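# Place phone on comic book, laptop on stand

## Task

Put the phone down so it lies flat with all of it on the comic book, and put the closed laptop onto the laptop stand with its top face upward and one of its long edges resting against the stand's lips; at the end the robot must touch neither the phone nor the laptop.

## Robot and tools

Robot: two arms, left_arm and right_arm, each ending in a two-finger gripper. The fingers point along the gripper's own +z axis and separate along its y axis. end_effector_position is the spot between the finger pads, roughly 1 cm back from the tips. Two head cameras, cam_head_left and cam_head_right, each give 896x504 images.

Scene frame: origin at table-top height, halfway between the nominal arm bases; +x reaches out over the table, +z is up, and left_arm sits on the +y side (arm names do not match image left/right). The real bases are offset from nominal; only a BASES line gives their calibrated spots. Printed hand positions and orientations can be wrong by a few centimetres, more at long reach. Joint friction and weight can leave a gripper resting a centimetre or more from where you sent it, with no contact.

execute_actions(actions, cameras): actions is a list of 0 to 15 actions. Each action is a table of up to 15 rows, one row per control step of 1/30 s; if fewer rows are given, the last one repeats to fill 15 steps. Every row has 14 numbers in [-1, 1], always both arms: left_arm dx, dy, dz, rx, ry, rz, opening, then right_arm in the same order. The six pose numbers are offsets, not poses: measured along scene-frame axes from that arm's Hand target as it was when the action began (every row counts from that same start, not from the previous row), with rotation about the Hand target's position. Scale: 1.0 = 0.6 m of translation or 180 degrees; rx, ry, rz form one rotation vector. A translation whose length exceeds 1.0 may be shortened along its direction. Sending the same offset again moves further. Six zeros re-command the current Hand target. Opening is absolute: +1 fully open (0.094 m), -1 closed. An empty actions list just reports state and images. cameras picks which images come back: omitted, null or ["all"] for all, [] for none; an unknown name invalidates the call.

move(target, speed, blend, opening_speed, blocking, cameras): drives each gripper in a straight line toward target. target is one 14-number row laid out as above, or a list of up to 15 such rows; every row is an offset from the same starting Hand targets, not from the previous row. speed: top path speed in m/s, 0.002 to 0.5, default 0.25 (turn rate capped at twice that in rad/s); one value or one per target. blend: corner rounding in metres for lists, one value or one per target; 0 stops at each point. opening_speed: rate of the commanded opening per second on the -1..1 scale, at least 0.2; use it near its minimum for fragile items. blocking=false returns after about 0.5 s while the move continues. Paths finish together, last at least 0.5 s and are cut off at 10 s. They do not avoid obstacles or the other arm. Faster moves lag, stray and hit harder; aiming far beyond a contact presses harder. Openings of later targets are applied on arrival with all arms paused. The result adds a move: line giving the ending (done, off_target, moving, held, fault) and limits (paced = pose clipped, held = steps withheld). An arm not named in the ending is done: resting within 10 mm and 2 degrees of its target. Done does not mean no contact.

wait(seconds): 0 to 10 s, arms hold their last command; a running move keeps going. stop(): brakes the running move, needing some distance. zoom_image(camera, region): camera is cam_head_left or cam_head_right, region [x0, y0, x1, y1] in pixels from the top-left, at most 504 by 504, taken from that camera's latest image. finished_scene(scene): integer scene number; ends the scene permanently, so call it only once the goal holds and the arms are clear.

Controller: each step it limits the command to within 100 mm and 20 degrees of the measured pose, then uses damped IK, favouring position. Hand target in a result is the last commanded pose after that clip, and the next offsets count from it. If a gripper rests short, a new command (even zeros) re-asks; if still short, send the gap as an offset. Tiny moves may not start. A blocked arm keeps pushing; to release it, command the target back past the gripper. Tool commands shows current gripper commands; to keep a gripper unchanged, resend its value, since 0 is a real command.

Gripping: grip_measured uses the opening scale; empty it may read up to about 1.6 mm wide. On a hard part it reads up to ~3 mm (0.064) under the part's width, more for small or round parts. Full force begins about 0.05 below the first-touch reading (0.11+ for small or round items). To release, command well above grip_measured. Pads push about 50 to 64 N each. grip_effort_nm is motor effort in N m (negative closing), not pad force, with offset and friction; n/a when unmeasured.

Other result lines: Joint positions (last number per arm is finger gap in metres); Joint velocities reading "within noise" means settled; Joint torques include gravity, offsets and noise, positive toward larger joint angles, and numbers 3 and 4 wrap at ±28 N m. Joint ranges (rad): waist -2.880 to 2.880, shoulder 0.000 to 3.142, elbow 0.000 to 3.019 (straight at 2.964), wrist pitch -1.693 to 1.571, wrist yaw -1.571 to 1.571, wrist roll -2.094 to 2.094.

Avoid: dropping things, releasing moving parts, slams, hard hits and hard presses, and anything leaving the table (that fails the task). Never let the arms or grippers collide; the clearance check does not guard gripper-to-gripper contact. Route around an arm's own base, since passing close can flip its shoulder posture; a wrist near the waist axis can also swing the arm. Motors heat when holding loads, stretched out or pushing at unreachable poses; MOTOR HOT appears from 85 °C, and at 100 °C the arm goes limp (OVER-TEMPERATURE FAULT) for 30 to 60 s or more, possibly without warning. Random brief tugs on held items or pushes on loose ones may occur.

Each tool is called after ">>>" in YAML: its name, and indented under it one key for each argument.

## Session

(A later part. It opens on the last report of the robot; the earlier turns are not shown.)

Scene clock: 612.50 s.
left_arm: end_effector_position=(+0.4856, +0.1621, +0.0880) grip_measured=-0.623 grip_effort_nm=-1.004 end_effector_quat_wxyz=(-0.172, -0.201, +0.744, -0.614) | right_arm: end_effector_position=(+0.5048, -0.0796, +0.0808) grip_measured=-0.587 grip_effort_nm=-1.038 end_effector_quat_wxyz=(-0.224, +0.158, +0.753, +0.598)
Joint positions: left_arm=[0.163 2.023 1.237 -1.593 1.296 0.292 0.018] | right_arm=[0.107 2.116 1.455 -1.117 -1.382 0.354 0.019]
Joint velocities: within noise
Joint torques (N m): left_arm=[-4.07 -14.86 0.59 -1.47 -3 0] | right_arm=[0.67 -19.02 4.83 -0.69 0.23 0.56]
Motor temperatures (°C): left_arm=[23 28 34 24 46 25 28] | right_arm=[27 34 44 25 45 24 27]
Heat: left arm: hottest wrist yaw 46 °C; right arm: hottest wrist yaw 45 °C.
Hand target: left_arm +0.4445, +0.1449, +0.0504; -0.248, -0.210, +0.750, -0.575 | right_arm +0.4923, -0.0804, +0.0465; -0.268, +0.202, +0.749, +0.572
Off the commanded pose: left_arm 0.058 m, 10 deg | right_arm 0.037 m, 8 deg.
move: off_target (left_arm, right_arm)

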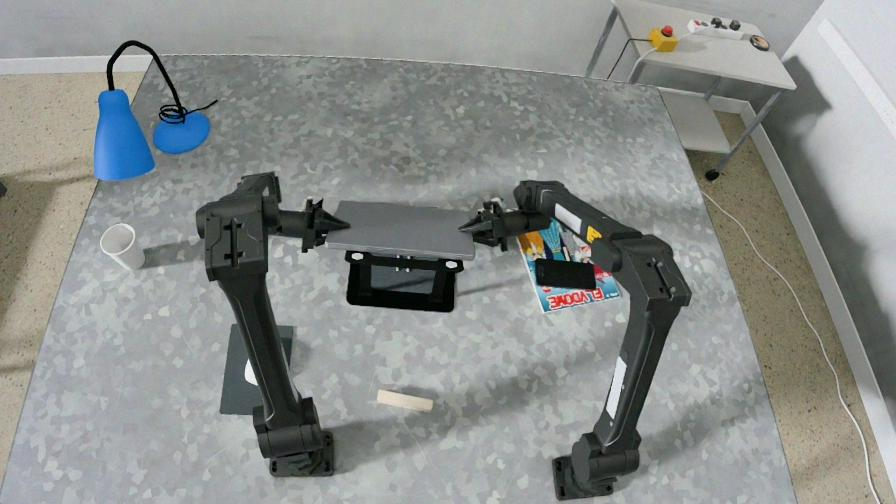

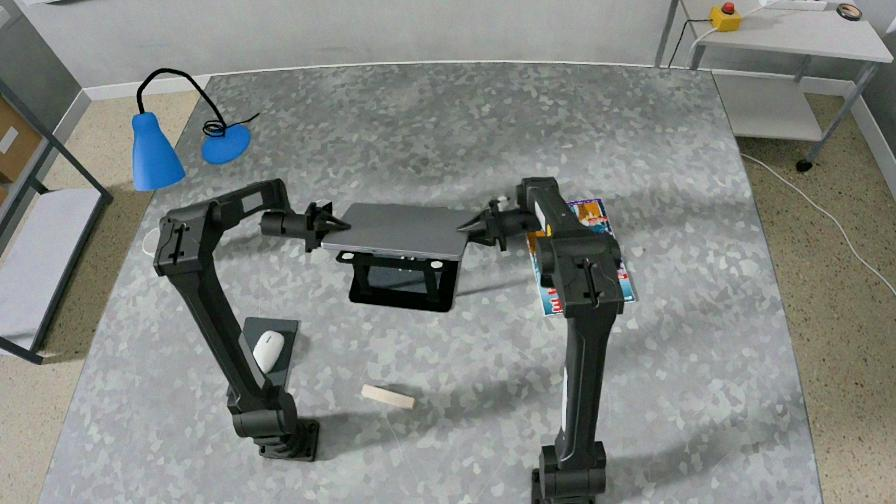

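>>> move:
  target: [0.0,0,0.075,0,0,0,-1,-0.0,0,0.075,0,0,0,-1]
  speed: 0.06

>>> zoom_image:
  camera: "cam_head_left"
  region: [320, 170, 490, 294]

>>> zoom_image:
  camera: "cam_head_right"
  region: [310, 170, 480, 294]

Scene clock: 616.60 s.
left_arm: end_effector_position=(+0.4766, +0.1612, +0.0936) grip_measured=-0.623 grip_effort_nm=-1.009 end_effector_quat_wxyz=(-0.187, -0.208, +0.743, -0.609) | right_arm: end_effector_position=(+0.4949, -0.0809, +0.0846) grip_measured=-0.587 grip_effort_nm=-1.043 end_effector_quat_wxyz=(-0.244, +0.169, +0.751, +0.590)
Joint positions: left_arm=[0.164 2.007 1.222 -1.628 1.283 0.293 0.018] | right_arm=[0.107 2.112 1.455 -1.213 -1.376 0.308 0.019]
Joint velocities: within noise
Joint torques (N m): left_arm=[-3.78 -20.07 2.35 -2.58 -2.42 -0.26] | right_arm=[0.67 -23.65 6.35 -0.98 -0.01 0.84]
Motor temperatures (°C): left_arm=[23 28 34 24 48 25 29] | right_arm=[27 34 44 25 45 24 27]
Heat: left arm: hottest wrist yaw 48 °C; right arm: hottest wrist yaw 45 °C.
Hand target: left_arm +0.4445, +0.1449, +0.0953; -0.248, -0.211, +0.750, -0.576 | right_arm +0.4923, -0.0804, +0.0915; -0.268, +0.202, +0.749, +0.572
Off the commanded pose: left_arm 0.036 m, 8 deg | right_arm 0.007 m, 5 deg.
joint sent to its limit (left arm) — joint 4 (wrist pitch), lower limit. The joint targets still meet the commanded pose.
move: off_target (left_arm, right_arm)

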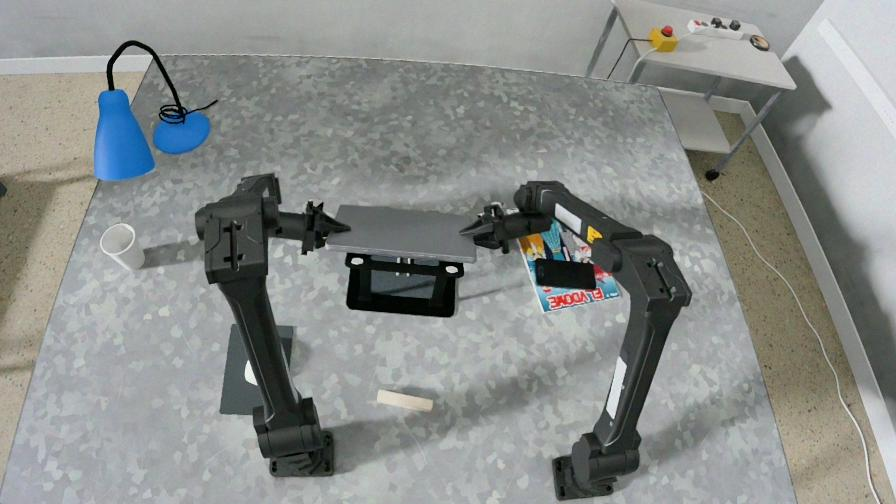

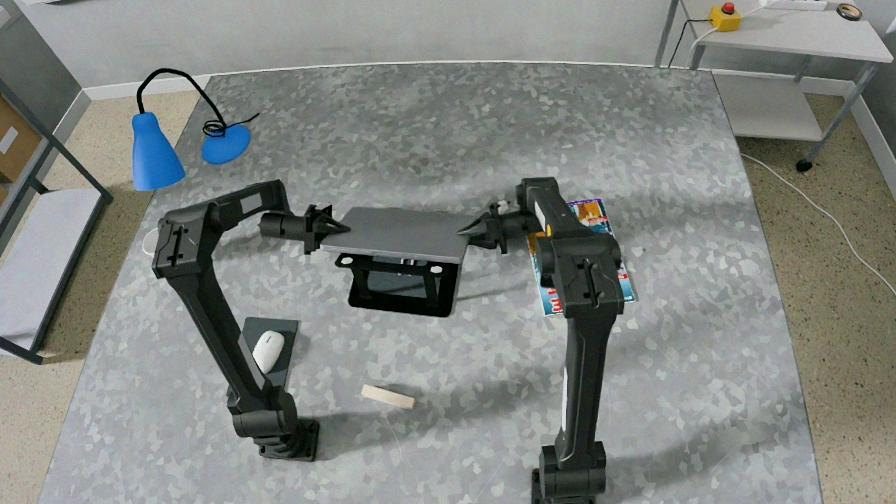

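Scaled by 2.965.

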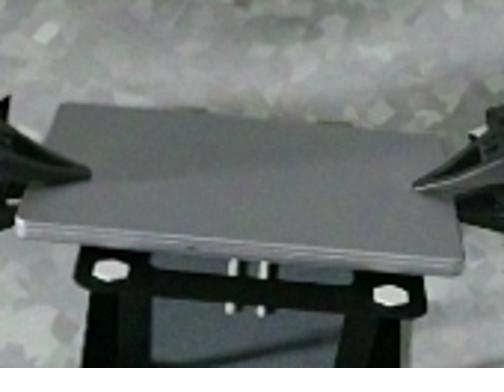

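Scaled by 2.965.

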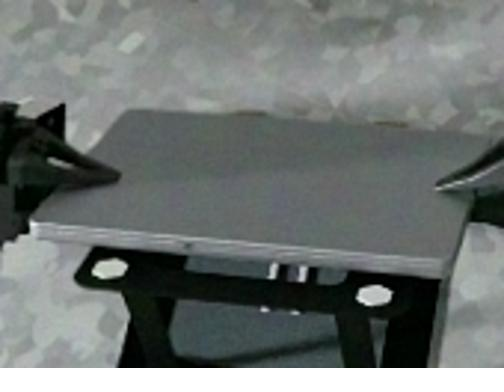

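>>> move:
  target: [0.04,0.02,0,0,0,0,-0.3,0.0,0,-0.0,0,0,0,-0.28]
  speed: 0.05
  opening_speed: 0.25

>>> zoom_image:
  camera: "cam_head_left"
  region: [320, 170, 490, 294]

>>> zoom_image:
  camera: "cam_head_right"
  region: [310, 170, 480, 294]

Scene clock: 624.17 s.
left_arm: end_effector_position=(+0.4678, +0.1625, +0.0911) grip_measured=-0.302 grip_effort_nm=0.129 end_effector_quat_wxyz=(-0.230, -0.220, +0.754, -0.575) | right_arm: end_effector_position=(+0.4930, -0.0816, +0.0826) grip_measured=-0.282 grip_effort_nm=0.071 end_effector_quat_wxyz=(-0.274, +0.207, +0.746, +0.571)
Joint positions: left_arm=[0.16 2.007 1.237 -1.665 1.203 0.233 0.033] | right_arm=[0.107 2.112 1.455 -1.224 -1.361 0.402 0.034]
Joint velocities: within noise
Joint torques (N m): left_arm=[-2.73 -18.02 7.3 -1.22 0.21 -0.02] | right_arm=[0.73 -24.18 5.7 0.08 -0.48 0.13]
Motor temperatures (°C): left_arm=[23 28 33 24 48 25 28] | right_arm=[27 34 42 25 44 24 27]
Heat: left arm: hottest wrist yaw 48 °C; right arm: hottest wrist yaw 44 °C.
Hand target: left_arm +0.4685, +0.1569, +0.0954; -0.248, -0.210, +0.750, -0.575 | right_arm +0.4923, -0.0804, +0.0915; -0.268, +0.202, +0.749, +0.572
Off the commanded pose: left_arm 0.007 m, 2 deg | right_arm 0.009 m, 1 deg.
joint sent to its limit (left arm) — joint 4 (wrist pitch), lower limit. The joint targets still meet the commanded pose.
move: done

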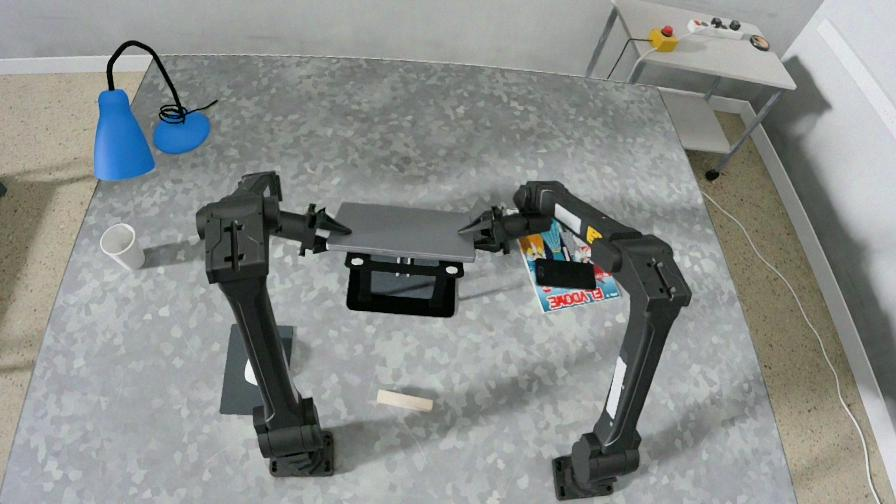

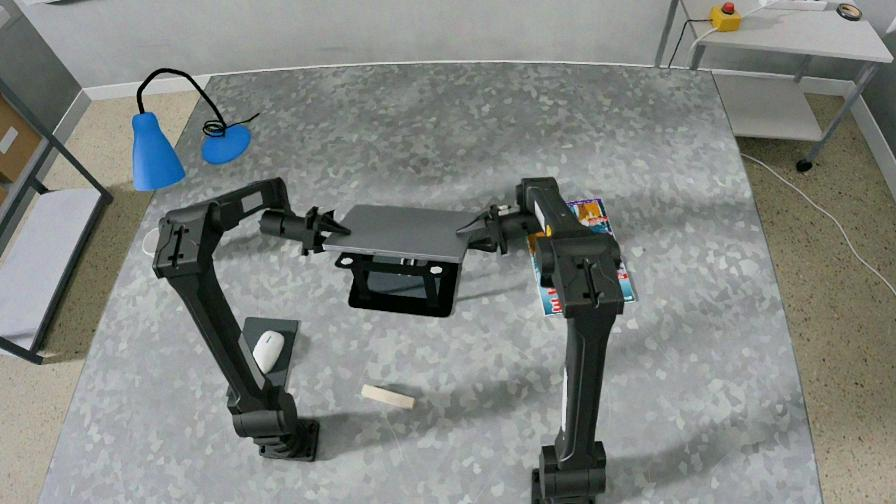

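Scaled by 2.965.

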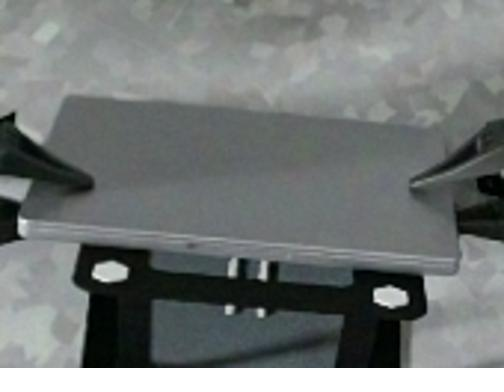

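Scaled by 2.965.

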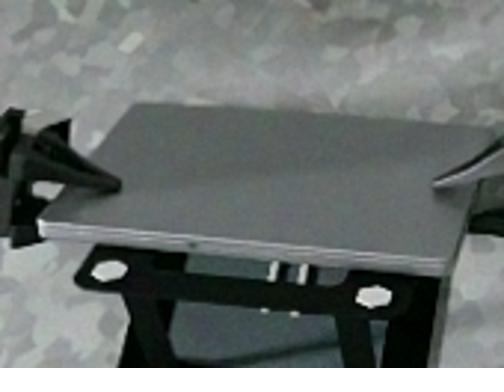

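>>> move:
  target:
    - [0,0,0,0,0,0,-1,0,0,0,0,0,0,-1]
    - [-0.02,-0.02,0.08,0,-0.03,0,-1,0,0,0.08,0,-0.03,0,-1]
  speed: 0.06
  opening_speed: 0.4

>>> zoom_image:
  camera: "cam_head_left"
  region: [320, 170, 490, 294]

>>> zoom_image:
  camera: "cam_head_right"
  region: [310, 170, 480, 294]

Scene clock: 630.50 s.
left_arm: end_effector_position=(+0.4640, +0.1590, +0.1177) grip_measured=-0.595 grip_effort_nm=-1.009 end_effector_quat_wxyz=(-0.216, -0.227, +0.747, -0.586) | right_arm: end_effector_position=(+0.4889, -0.0829, +0.0994) grip_measured=-0.562 grip_effort_nm=-1.038 end_effector_quat_wxyz=(-0.260, +0.198, +0.755, +0.569)
Joint positions: left_arm=[0.159 1.936 1.207 -1.667 1.242 0.205 0.019] | right_arm=[0.107 2.061 1.432 -1.203 -1.344 0.418 0.021]
Joint velocities: within noise
Joint torques (N m): left_arm=[-3.9 -22.12 6.17 -1.09 -0.31 0.3] | right_arm=[0.73 -27.93 6.79 -0.05 -0.73 0.15]
Motor temperatures (°C): left_arm=[23 28 33 24 46 24 28] | right_arm=[27 35 41 25 43 24 27]
Heat: left arm: hottest wrist yaw 46 °C; right arm: hottest wrist yaw 43 °C.
Hand target: left_arm +0.4566, +0.1450, +0.1434; -0.212, -0.183, +0.761, -0.585 | right_arm +0.4923, -0.0805, +0.1395; -0.232, +0.174, +0.760, +0.581
Off the commanded pose: left_arm 0.030 m, 5 deg | right_arm 0.040 m, 4 deg.
joint sent to its limit (left arm) — joint 4 (wrist pitch), lower limit. The joint targets still meet the commanded pose.
move: off_target (left_arm, right_arm)

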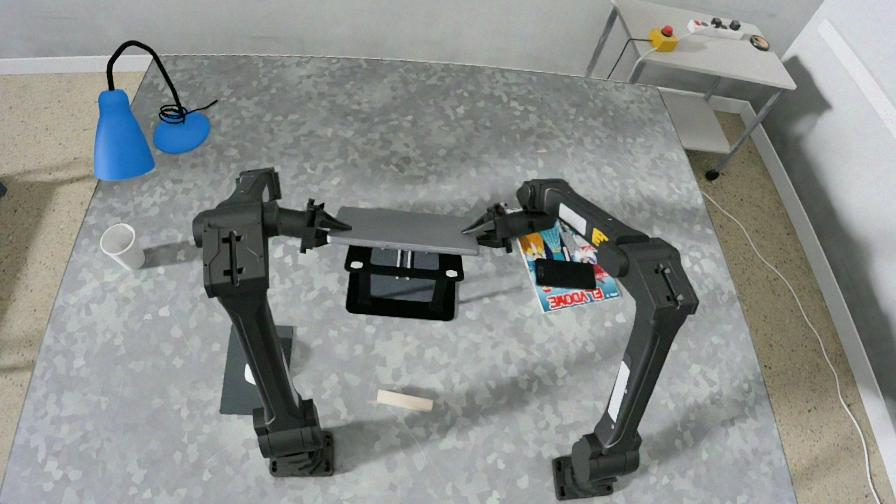

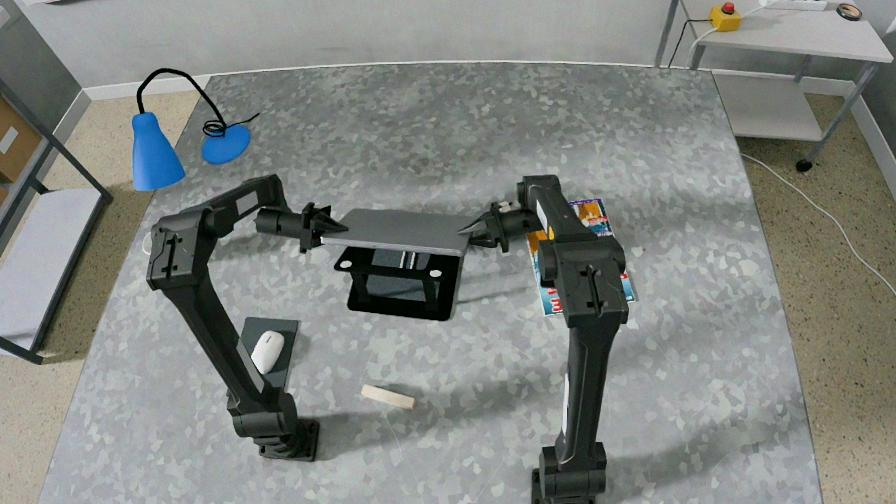

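Scaled by 2.965.

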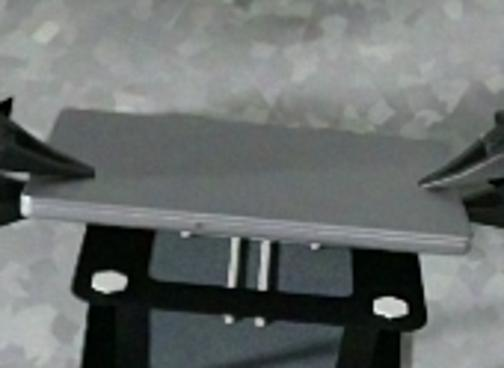

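Scaled by 2.965.

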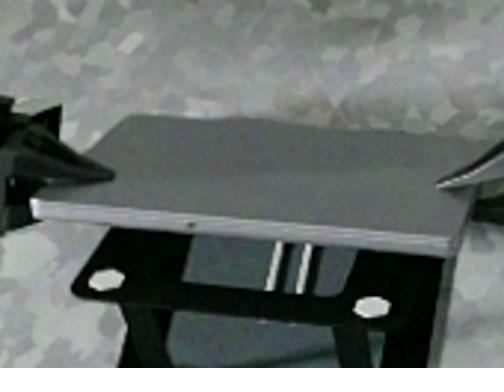

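>>> move:
  target: [0.02,0,0.08,0,-0.03,0,-1,0.02,0,0.08,0,-0.03,0,-1]
  speed: 0.07

>>> zoom_image:
  camera: "cam_head_left"
  region: [320, 170, 490, 294]

Scene clock: 633.40 s.
left_arm: end_effector_position=(+0.4640, +0.1584, +0.1554) grip_measured=-0.599 grip_effort_nm=-1.009 end_effector_quat_wxyz=(-0.193, -0.221, +0.755, -0.587) | right_arm: end_effector_position=(+0.4897, -0.0831, +0.1343) grip_measured=-0.563 grip_effort_nm=-1.038 end_effector_quat_wxyz=(-0.239, +0.184, +0.761, +0.574)
Joint positions: left_arm=[0.158 1.841 1.207 -1.667 1.247 0.154 0.019] | right_arm=[0.107 1.991 1.432 -1.203 -1.338 0.435 0.021]
Joint velocities: within noise
Joint torques (N m): left_arm=[-4.54 -22.53 10.65 -1.13 0.14 0.4] | right_arm=[0.73 -27.05 10.43 -0.39 -0.56 0]
Motor temperatures (°C): left_arm=[23 28 33 24 45 24 28] | right_arm=[27 35 41 25 43 24 27]
Heat: left arm: hottest wrist yaw 45 °C; right arm: hottest wrist yaw 43 °C.
Hand target: left_arm +0.4686, +0.1449, +0.1913; -0.177, -0.155, +0.770, -0.593 | right_arm +0.5043, -0.0804, +0.1875; -0.196, +0.147, +0.771, +0.588
Off the commanded pose: left_arm 0.039 m, 8 deg | right_arm 0.055 m, 7 deg.
joint sent to its limit (left arm) — joint 4 (wrist pitch), lower limit. The joint targets are off in orientation, not in position.
move: off_target (left_arm, right_arm)

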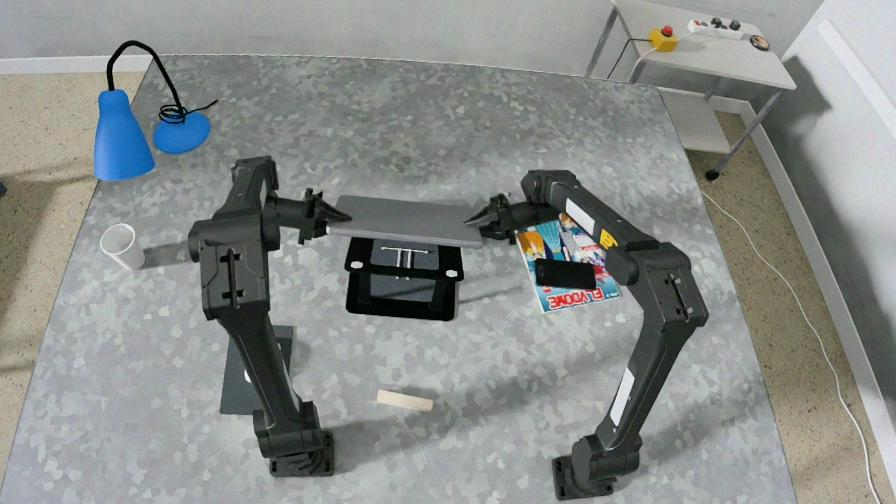

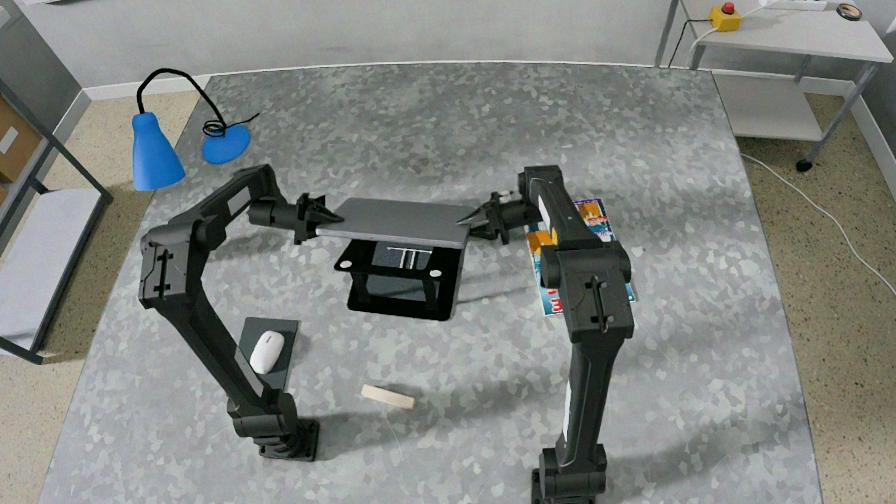

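Scaled by 2.965.

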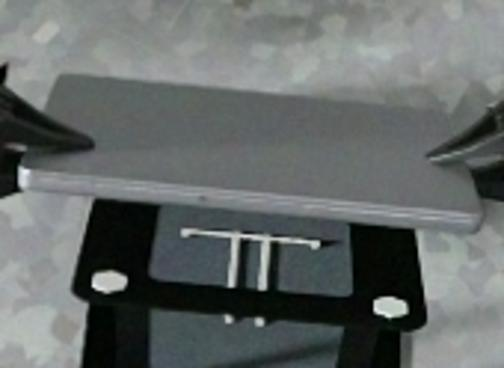

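>>> move:
  target:
    - [-0.10,0,0.0,0,-0.02,0,-1,-0.12,0,0,0,-0.02,0,-1]
    - [-0.10,0,-0.06,0,-0.02,0,-1,-0.12,0,-0.07,0,-0.02,0,-1]
  speed: 0.06

>>> zoom_image:
  camera: "cam_head_left"
  region: [320, 170, 490, 294]

>>> zoom_image:
  camera: "cam_head_right"
  region: [310, 170, 480, 294]

Scene clock: 639.13 s.
left_arm: end_effector_position=(+0.4105, +0.1502, +0.1478) grip_measured=-0.600 grip_effort_nm=-1.004 end_effector_quat_wxyz=(-0.171, -0.174, +0.764, -0.598) | right_arm: end_effector_position=(+0.4314, -0.0926, +0.1295) grip_measured=-0.563 grip_effort_nm=-1.038 end_effector_quat_wxyz=(-0.190, +0.161, +0.772, +0.585)
Joint positions: left_arm=[0.162 1.765 1.047 -1.659 1.237 0.332 0.019] | right_arm=[0.102 1.819 1.154 -0.91 -1.325 0.516 0.021]
Joint velocities: within noise
Joint torques (N m): left_arm=[-2.32 -17.14 7.13 -0.69 -0.06 0.56] | right_arm=[2.26 -20.42 7.32 0.72 -0.77 -0.07]
Motor temperatures (°C): left_arm=[23 29 33 24 43 24 29] | right_arm=[27 36 41 25 42 24 27]
Heat: left arm: hottest wrist yaw 43 °C; right arm: hottest wrist yaw 42 °C.
Hand target: left_arm +0.4086, +0.1449, +0.1554; -0.152, -0.137, +0.775, -0.597 | right_arm +0.4322, -0.0804, +0.1454; -0.172, +0.128, +0.776, +0.593
Off the commanded pose: left_arm 0.009 m, 5 deg | right_arm 0.020 m, 4 deg.
move: off_target (left_arm, right_arm)

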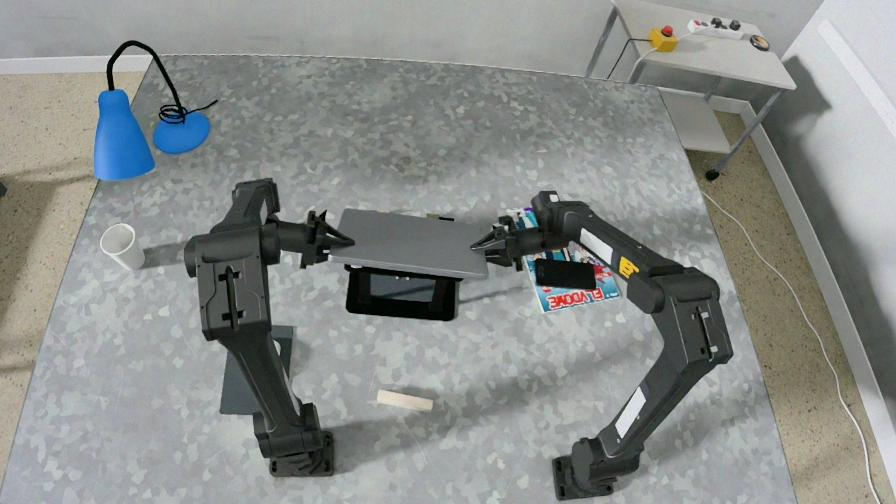

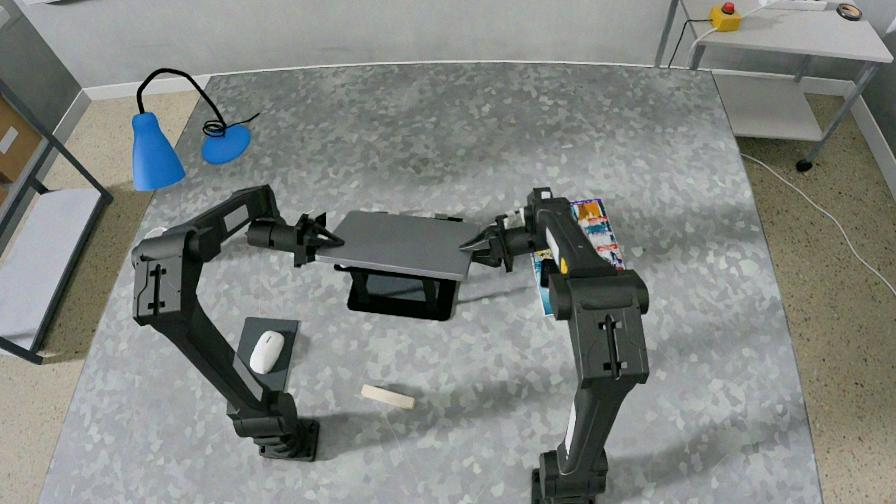

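Scaled by 2.965.

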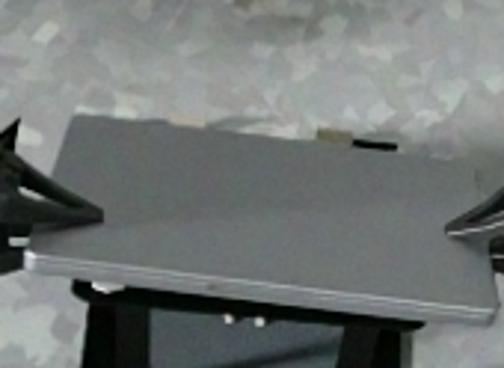

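Scaled by 2.965.

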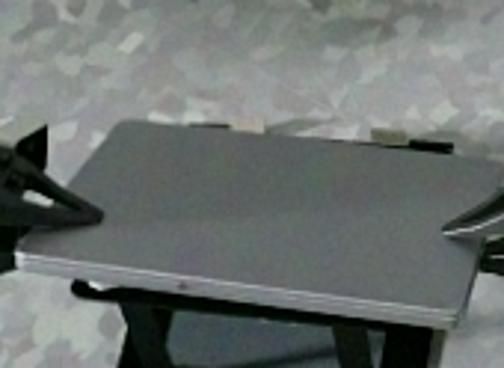

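>>> move:
  target:
    - [-0.02,0,-0.05,0,0.03,0,-1,0.01,0,-0.04,0,0.03,0,-1]
  speed: 0.05

>>> zoom_image:
  camera: "cam_head_left"
  region: [320, 170, 490, 294]

>>> zoom_image:
  camera: "cam_head_right"
  region: [310, 170, 480, 294]

Scene clock: 642.73 s.
left_arm: end_effector_position=(+0.4078, +0.1509, +0.1313) grip_measured=-0.600 grip_effort_nm=-1.004 end_effector_quat_wxyz=(-0.180, -0.183, +0.758, -0.599) | right_arm: end_effector_position=(+0.4290, -0.0922, +0.1137) grip_measured=-0.563 grip_effort_nm=-1.038 end_effector_quat_wxyz=(-0.210, +0.173, +0.764, +0.585)
Joint positions: left_arm=[0.166 1.8 1.031 -1.638 1.24 0.336 0.019] | right_arm=[0.102 1.859 1.154 -0.928 -1.341 0.503 0.021]
Joint velocities: within noise
Joint torques (N m): left_arm=[-2.43 -15.38 4.94 -0.7 -0.81 0.37] | right_arm=[2.02 -17.55 9.28 -0.44 -0.63 0.07]
Motor temperatures (°C): left_arm=[23 29 33 24 42 25 29] | right_arm=[27 36 41 25 42 24 28]
Heat: left arm: hottest wrist yaw 42 °C; right arm: hottest wrist yaw 42 °C.
Hand target: left_arm +0.3966, +0.1449, +0.1254; -0.188, -0.165, +0.767, -0.590 | right_arm +0.4382, -0.0804, +0.1215; -0.208, +0.156, +0.767, +0.586
Off the commanded pose: left_arm 0.014 m, 3 deg | right_arm 0.017 m, 2 deg.
move: off_target (left_arm, right_arm)

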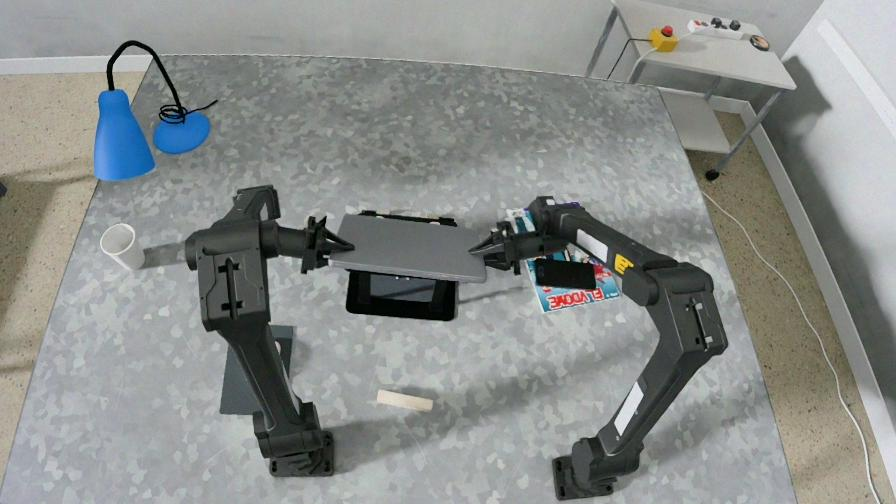

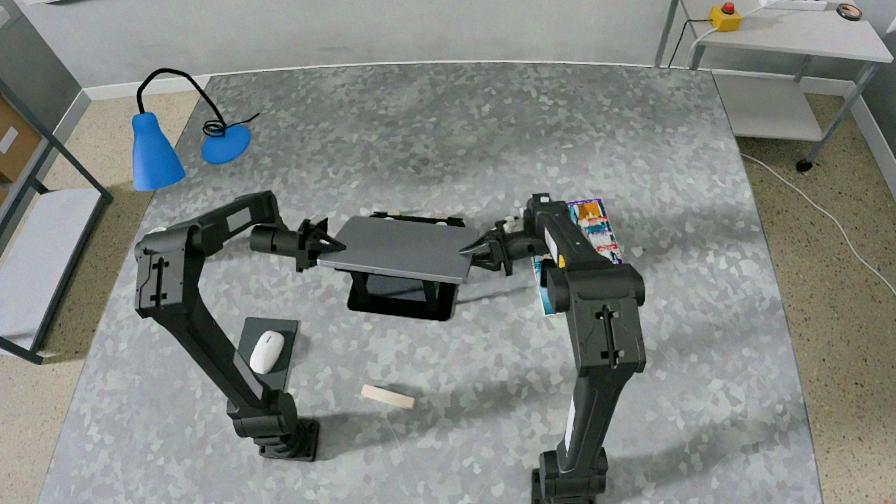

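Scaled by 2.965.

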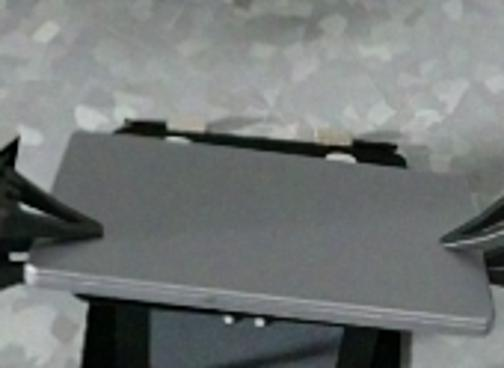

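Scaled by 2.965.

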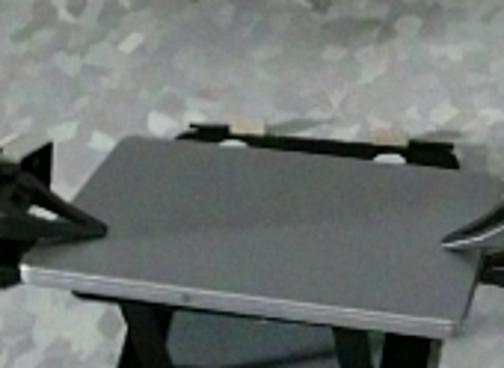

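>>> move:
  target:
    - [0,0,-0.03,0,0.01,0,-1,0.012,0,-0.035,0,0.01,0,-1]
  speed: 0.05

>>> zoom_image:
  camera: "cam_head_left"
  region: [320, 170, 490, 294]

>>> zoom_image:
  camera: "cam_head_right"
  region: [310, 170, 480, 294]

Scene clock: 646.80 s.
left_arm: end_effector_position=(+0.4107, +0.1512, +0.1272) grip_measured=-0.611 grip_effort_nm=-1.004 end_effector_quat_wxyz=(-0.177, -0.186, +0.755, -0.604) | right_arm: end_effector_position=(+0.4352, -0.0911, +0.1069) grip_measured=-0.567 grip_effort_nm=-1.038 end_effector_quat_wxyz=(-0.211, +0.170, +0.759, +0.592)
Joint positions: left_arm=[0.167 1.814 1.031 -1.627 1.254 0.338 0.018] | right_arm=[0.102 1.892 1.173 -0.928 -1.358 0.485 0.02]
Joint velocities: within noise
Joint torques (N m): left_arm=[-2.78 -12.81 4.22 -0.25 -1.46 0.23] | right_arm=[1.96 -15.97 9.42 -0.46 -0.17 0.11]
Motor temperatures (°C): left_arm=[23 28 33 24 42 24 29] | right_arm=[27 36 41 25 42 24 28]
Heat: left arm: hottest wrist yaw 42 °C; right arm: hottest wrist yaw 42 °C.
Hand target: left_arm +0.3966, +0.1449, +0.1074; -0.200, -0.174, +0.764, -0.588 | right_arm +0.4455, -0.0805, +0.1005; -0.220, +0.165, +0.764, +0.584
Off the commanded pose: left_arm 0.025 m, 4 deg | right_arm 0.016 m, 2 deg.
move: off_target (left_arm, right_arm)

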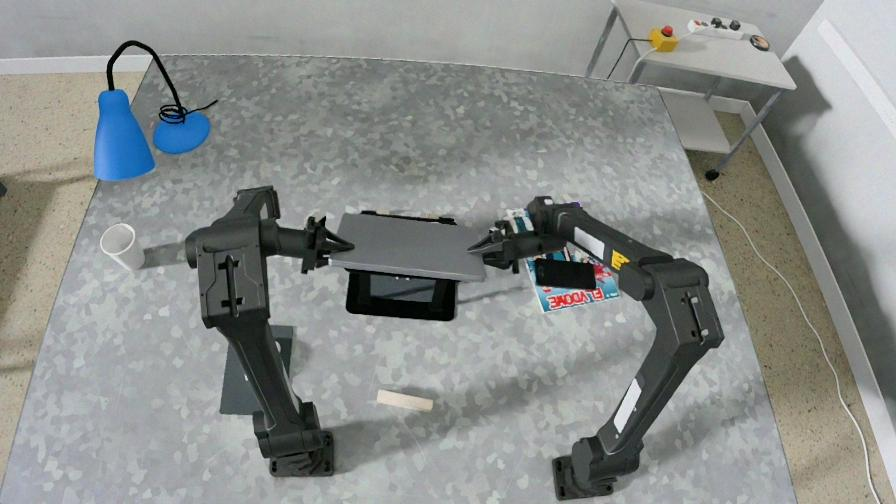

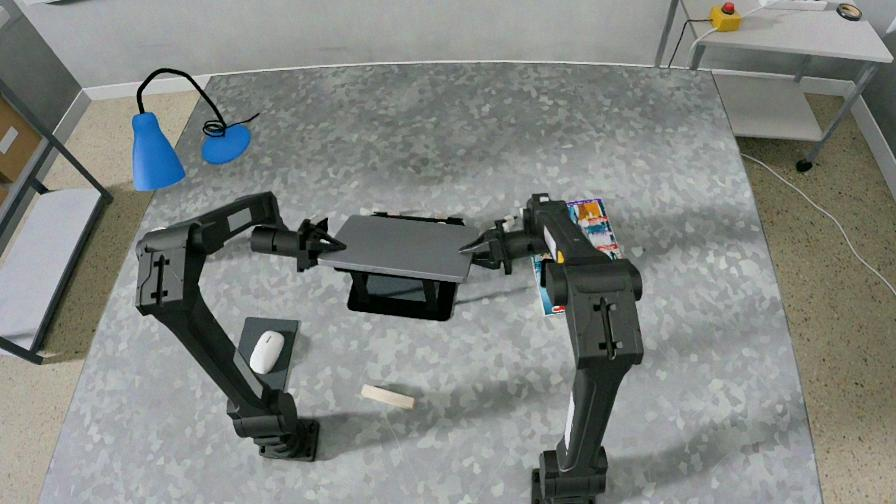

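Scaled by 2.965.

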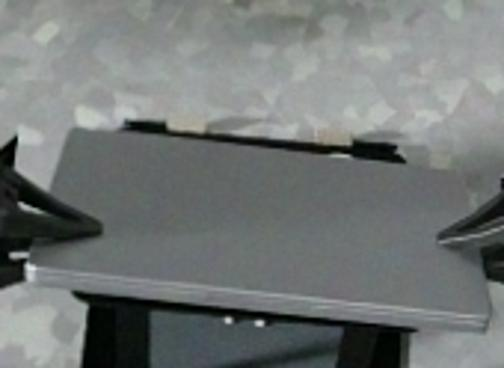

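Scaled by 2.965.

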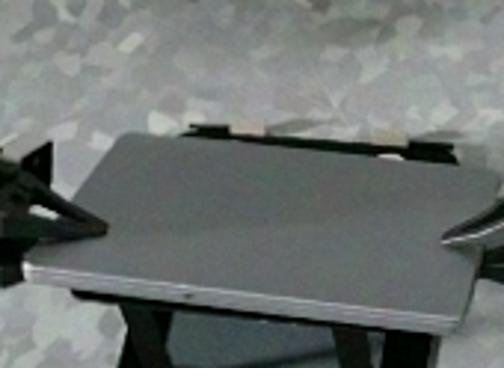

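>>> move:
  target: [0.012,0.005,0.022,0,0,0,-0.2,0.00,0,0.005,0,0,0,-0.2]
  speed: 0.05
  opening_speed: 0.25

>>> zoom_image:
  camera: "cam_head_left"
  region: [320, 170, 490, 294]

>>> zoom_image:
  camera: "cam_head_right"
  region: [310, 170, 480, 294]

Scene clock: 655.67 s.
left_arm: end_effector_position=(+0.4140, +0.1513, +0.1339) grip_measured=-0.205 grip_effort_nm=0.232 end_effector_quat_wxyz=(-0.180, -0.182, +0.757, -0.601) | right_arm: end_effector_position=(+0.4351, -0.0877, +0.1060) grip_measured=-0.202 grip_effort_nm=0.066 end_effector_quat_wxyz=(-0.216, +0.170, +0.762, +0.586)
Joint positions: left_arm=[0.164 1.812 1.054 -1.66 1.244 0.348 0.037] | right_arm=[0.109 1.897 1.183 -0.944 -1.348 0.483 0.037]
Joint velocities: within noise
Joint torques (N m): left_arm=[-2.32 -14.04 5.19 -0.76 -1.12 0.17] | right_arm=[1.44 -16.91 9.02 -0.35 -0.5 0.12]
Motor temperatures (°C): left_arm=[23 28 33 24 42 24 29] | right_arm=[27 36 41 25 41 24 28]
Heat: left arm: hottest wrist yaw 42 °C; right arm: hottest elbow 41 °C.
Hand target: left_arm +0.4039, +0.1479, +0.1207; -0.200, -0.174, +0.764, -0.588 | right_arm +0.4454, -0.0804, +0.1033; -0.221, +0.165, +0.764, +0.583
Off the commanded pose: left_arm 0.017 m, 3 deg | right_arm 0.013 m, 1 deg.
move: off_target (left_arm, right_arm)

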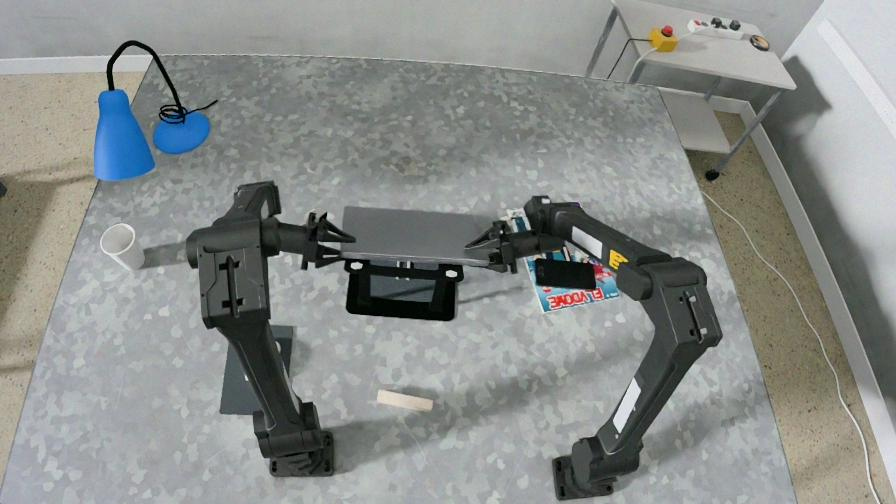

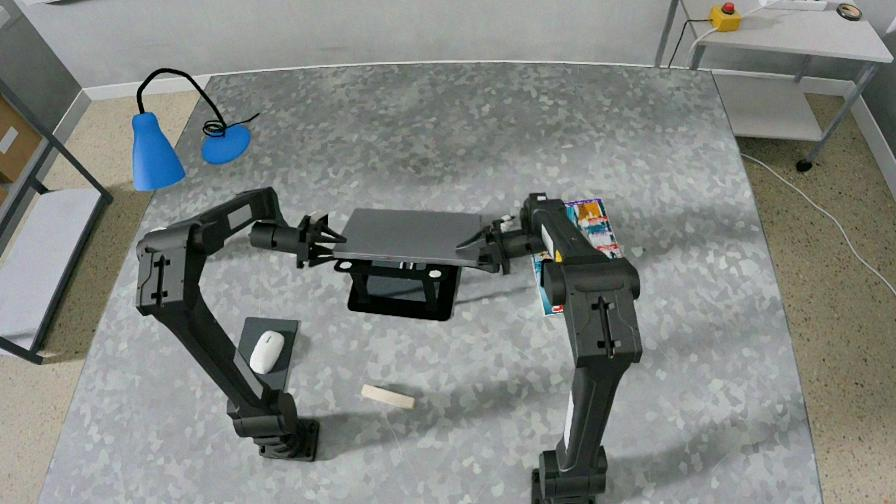

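Scaled by 2.965.

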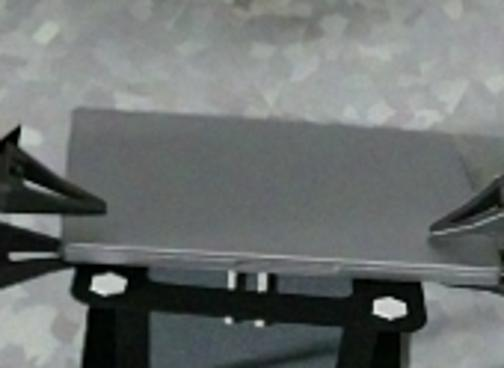

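Scaled by 2.965.

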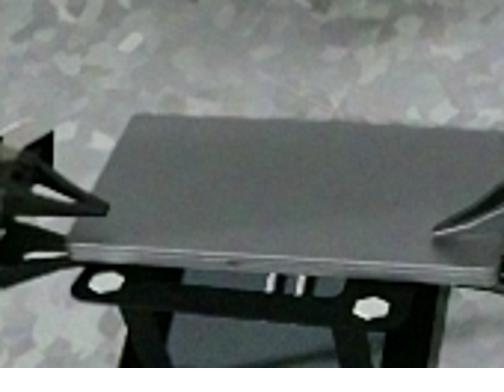

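>>> zoom_image:
  camera: "cam_head_left"
  region: [335, 195, 425, 245]

>>> zoom_image:
  camera: "cam_head_right"
  region: [400, 195, 500, 285]

Scaled by 5.600.

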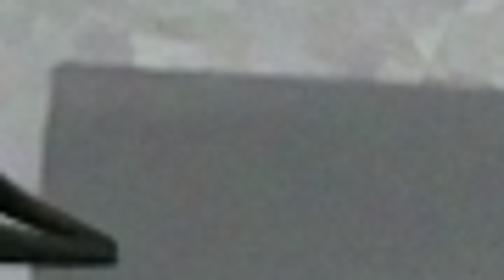

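Scaled by 5.040.

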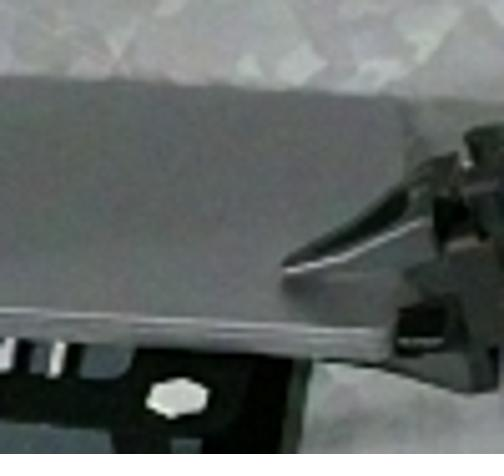

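>>> move:
  target:
    - [0.03,-0.07,-0.015,0,0,0,-0.2,0.0,0.00,0,0,0,0,-0.2]
    - [0.03,-0.07,-0.015,0,0,0,-1,0,0,0,0,0,0,-1]
  speed: 0.06
  opening_speed: 0.4

>>> zoom_image:
  camera: "cam_head_left"
  region: [320, 170, 520, 294]

>>> zoom_image:
  camera: "cam_head_right"
  region: [310, 170, 510, 294]

Scene clock: 672.63 s.
left_arm: end_effector_position=(+0.4283, +0.1297, +0.1216) grip_measured=-0.588 grip_effort_nm=-1.009 end_effector_quat_wxyz=(-0.182, -0.196, +0.757, -0.596) | right_arm: end_effector_position=(+0.4375, -0.0883, +0.1108) grip_measured=-0.477 grip_effort_nm=-1.043 end_effector_quat_wxyz=(-0.212, +0.163, +0.755, +0.599)
Joint positions: left_arm=[0.106 1.809 1.046 -1.462 1.285 0.125 0.019] | right_arm=[0.105 1.898 1.187 -0.946 -1.375 0.464 0.025]
Joint velocities: within noise
Joint torques (N m): left_arm=[-5.95 -13.16 6.32 0.21 0.16 0.13] | right_arm=[1.61 -17.03 8.8 -0.32 0.41 0.28]
Motor temperatures (°C): left_arm=[23 29 32 24 41 24 28] | right_arm=[27 35 41 25 39 24 27]
Heat: left arm: hottest wrist yaw 41 °C; right arm: hottest elbow 41 °C.
Hand target: left_arm +0.4218, +0.1059, +0.1115; -0.201, -0.174, +0.764, -0.588 | right_arm +0.4454, -0.0804, +0.1034; -0.220, +0.165, +0.764, +0.584
Off the commanded pose: left_arm 0.027 m, 4 deg | right_arm 0.013 m, 2 deg.
move: off_target (left_arm, right_arm); target 2's new opening was sent with left_arm's hand 0.032 m and 4 deg from that target

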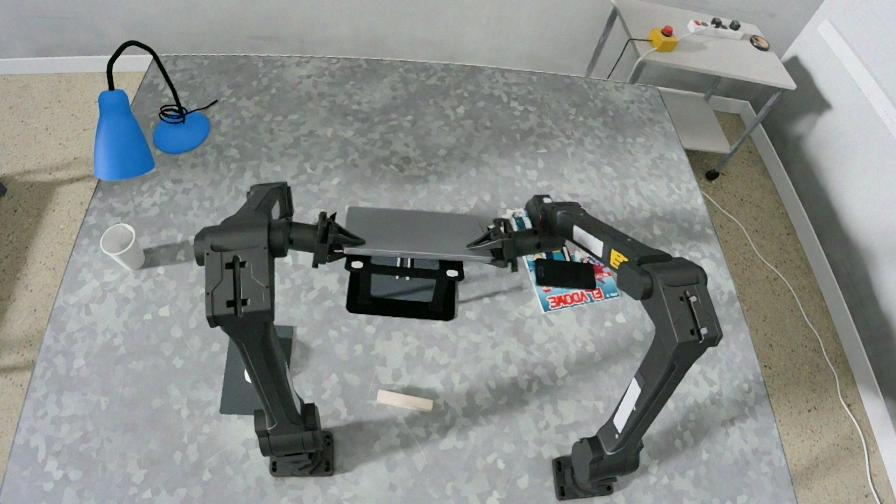

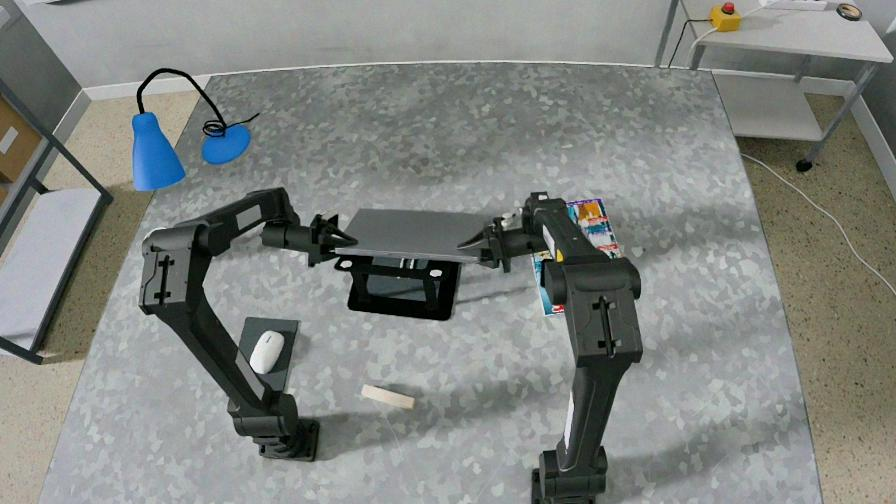

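Scaled by 2.520.

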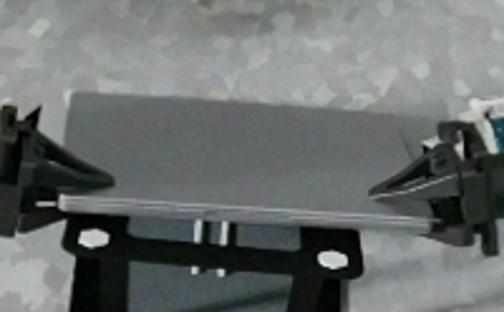

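Scaled by 2.520.

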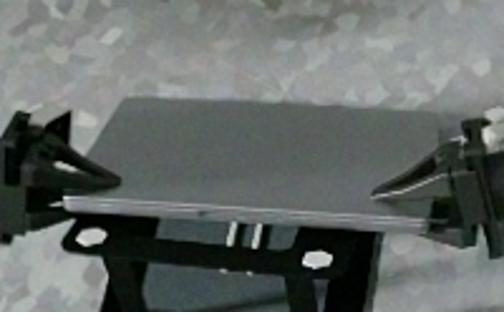

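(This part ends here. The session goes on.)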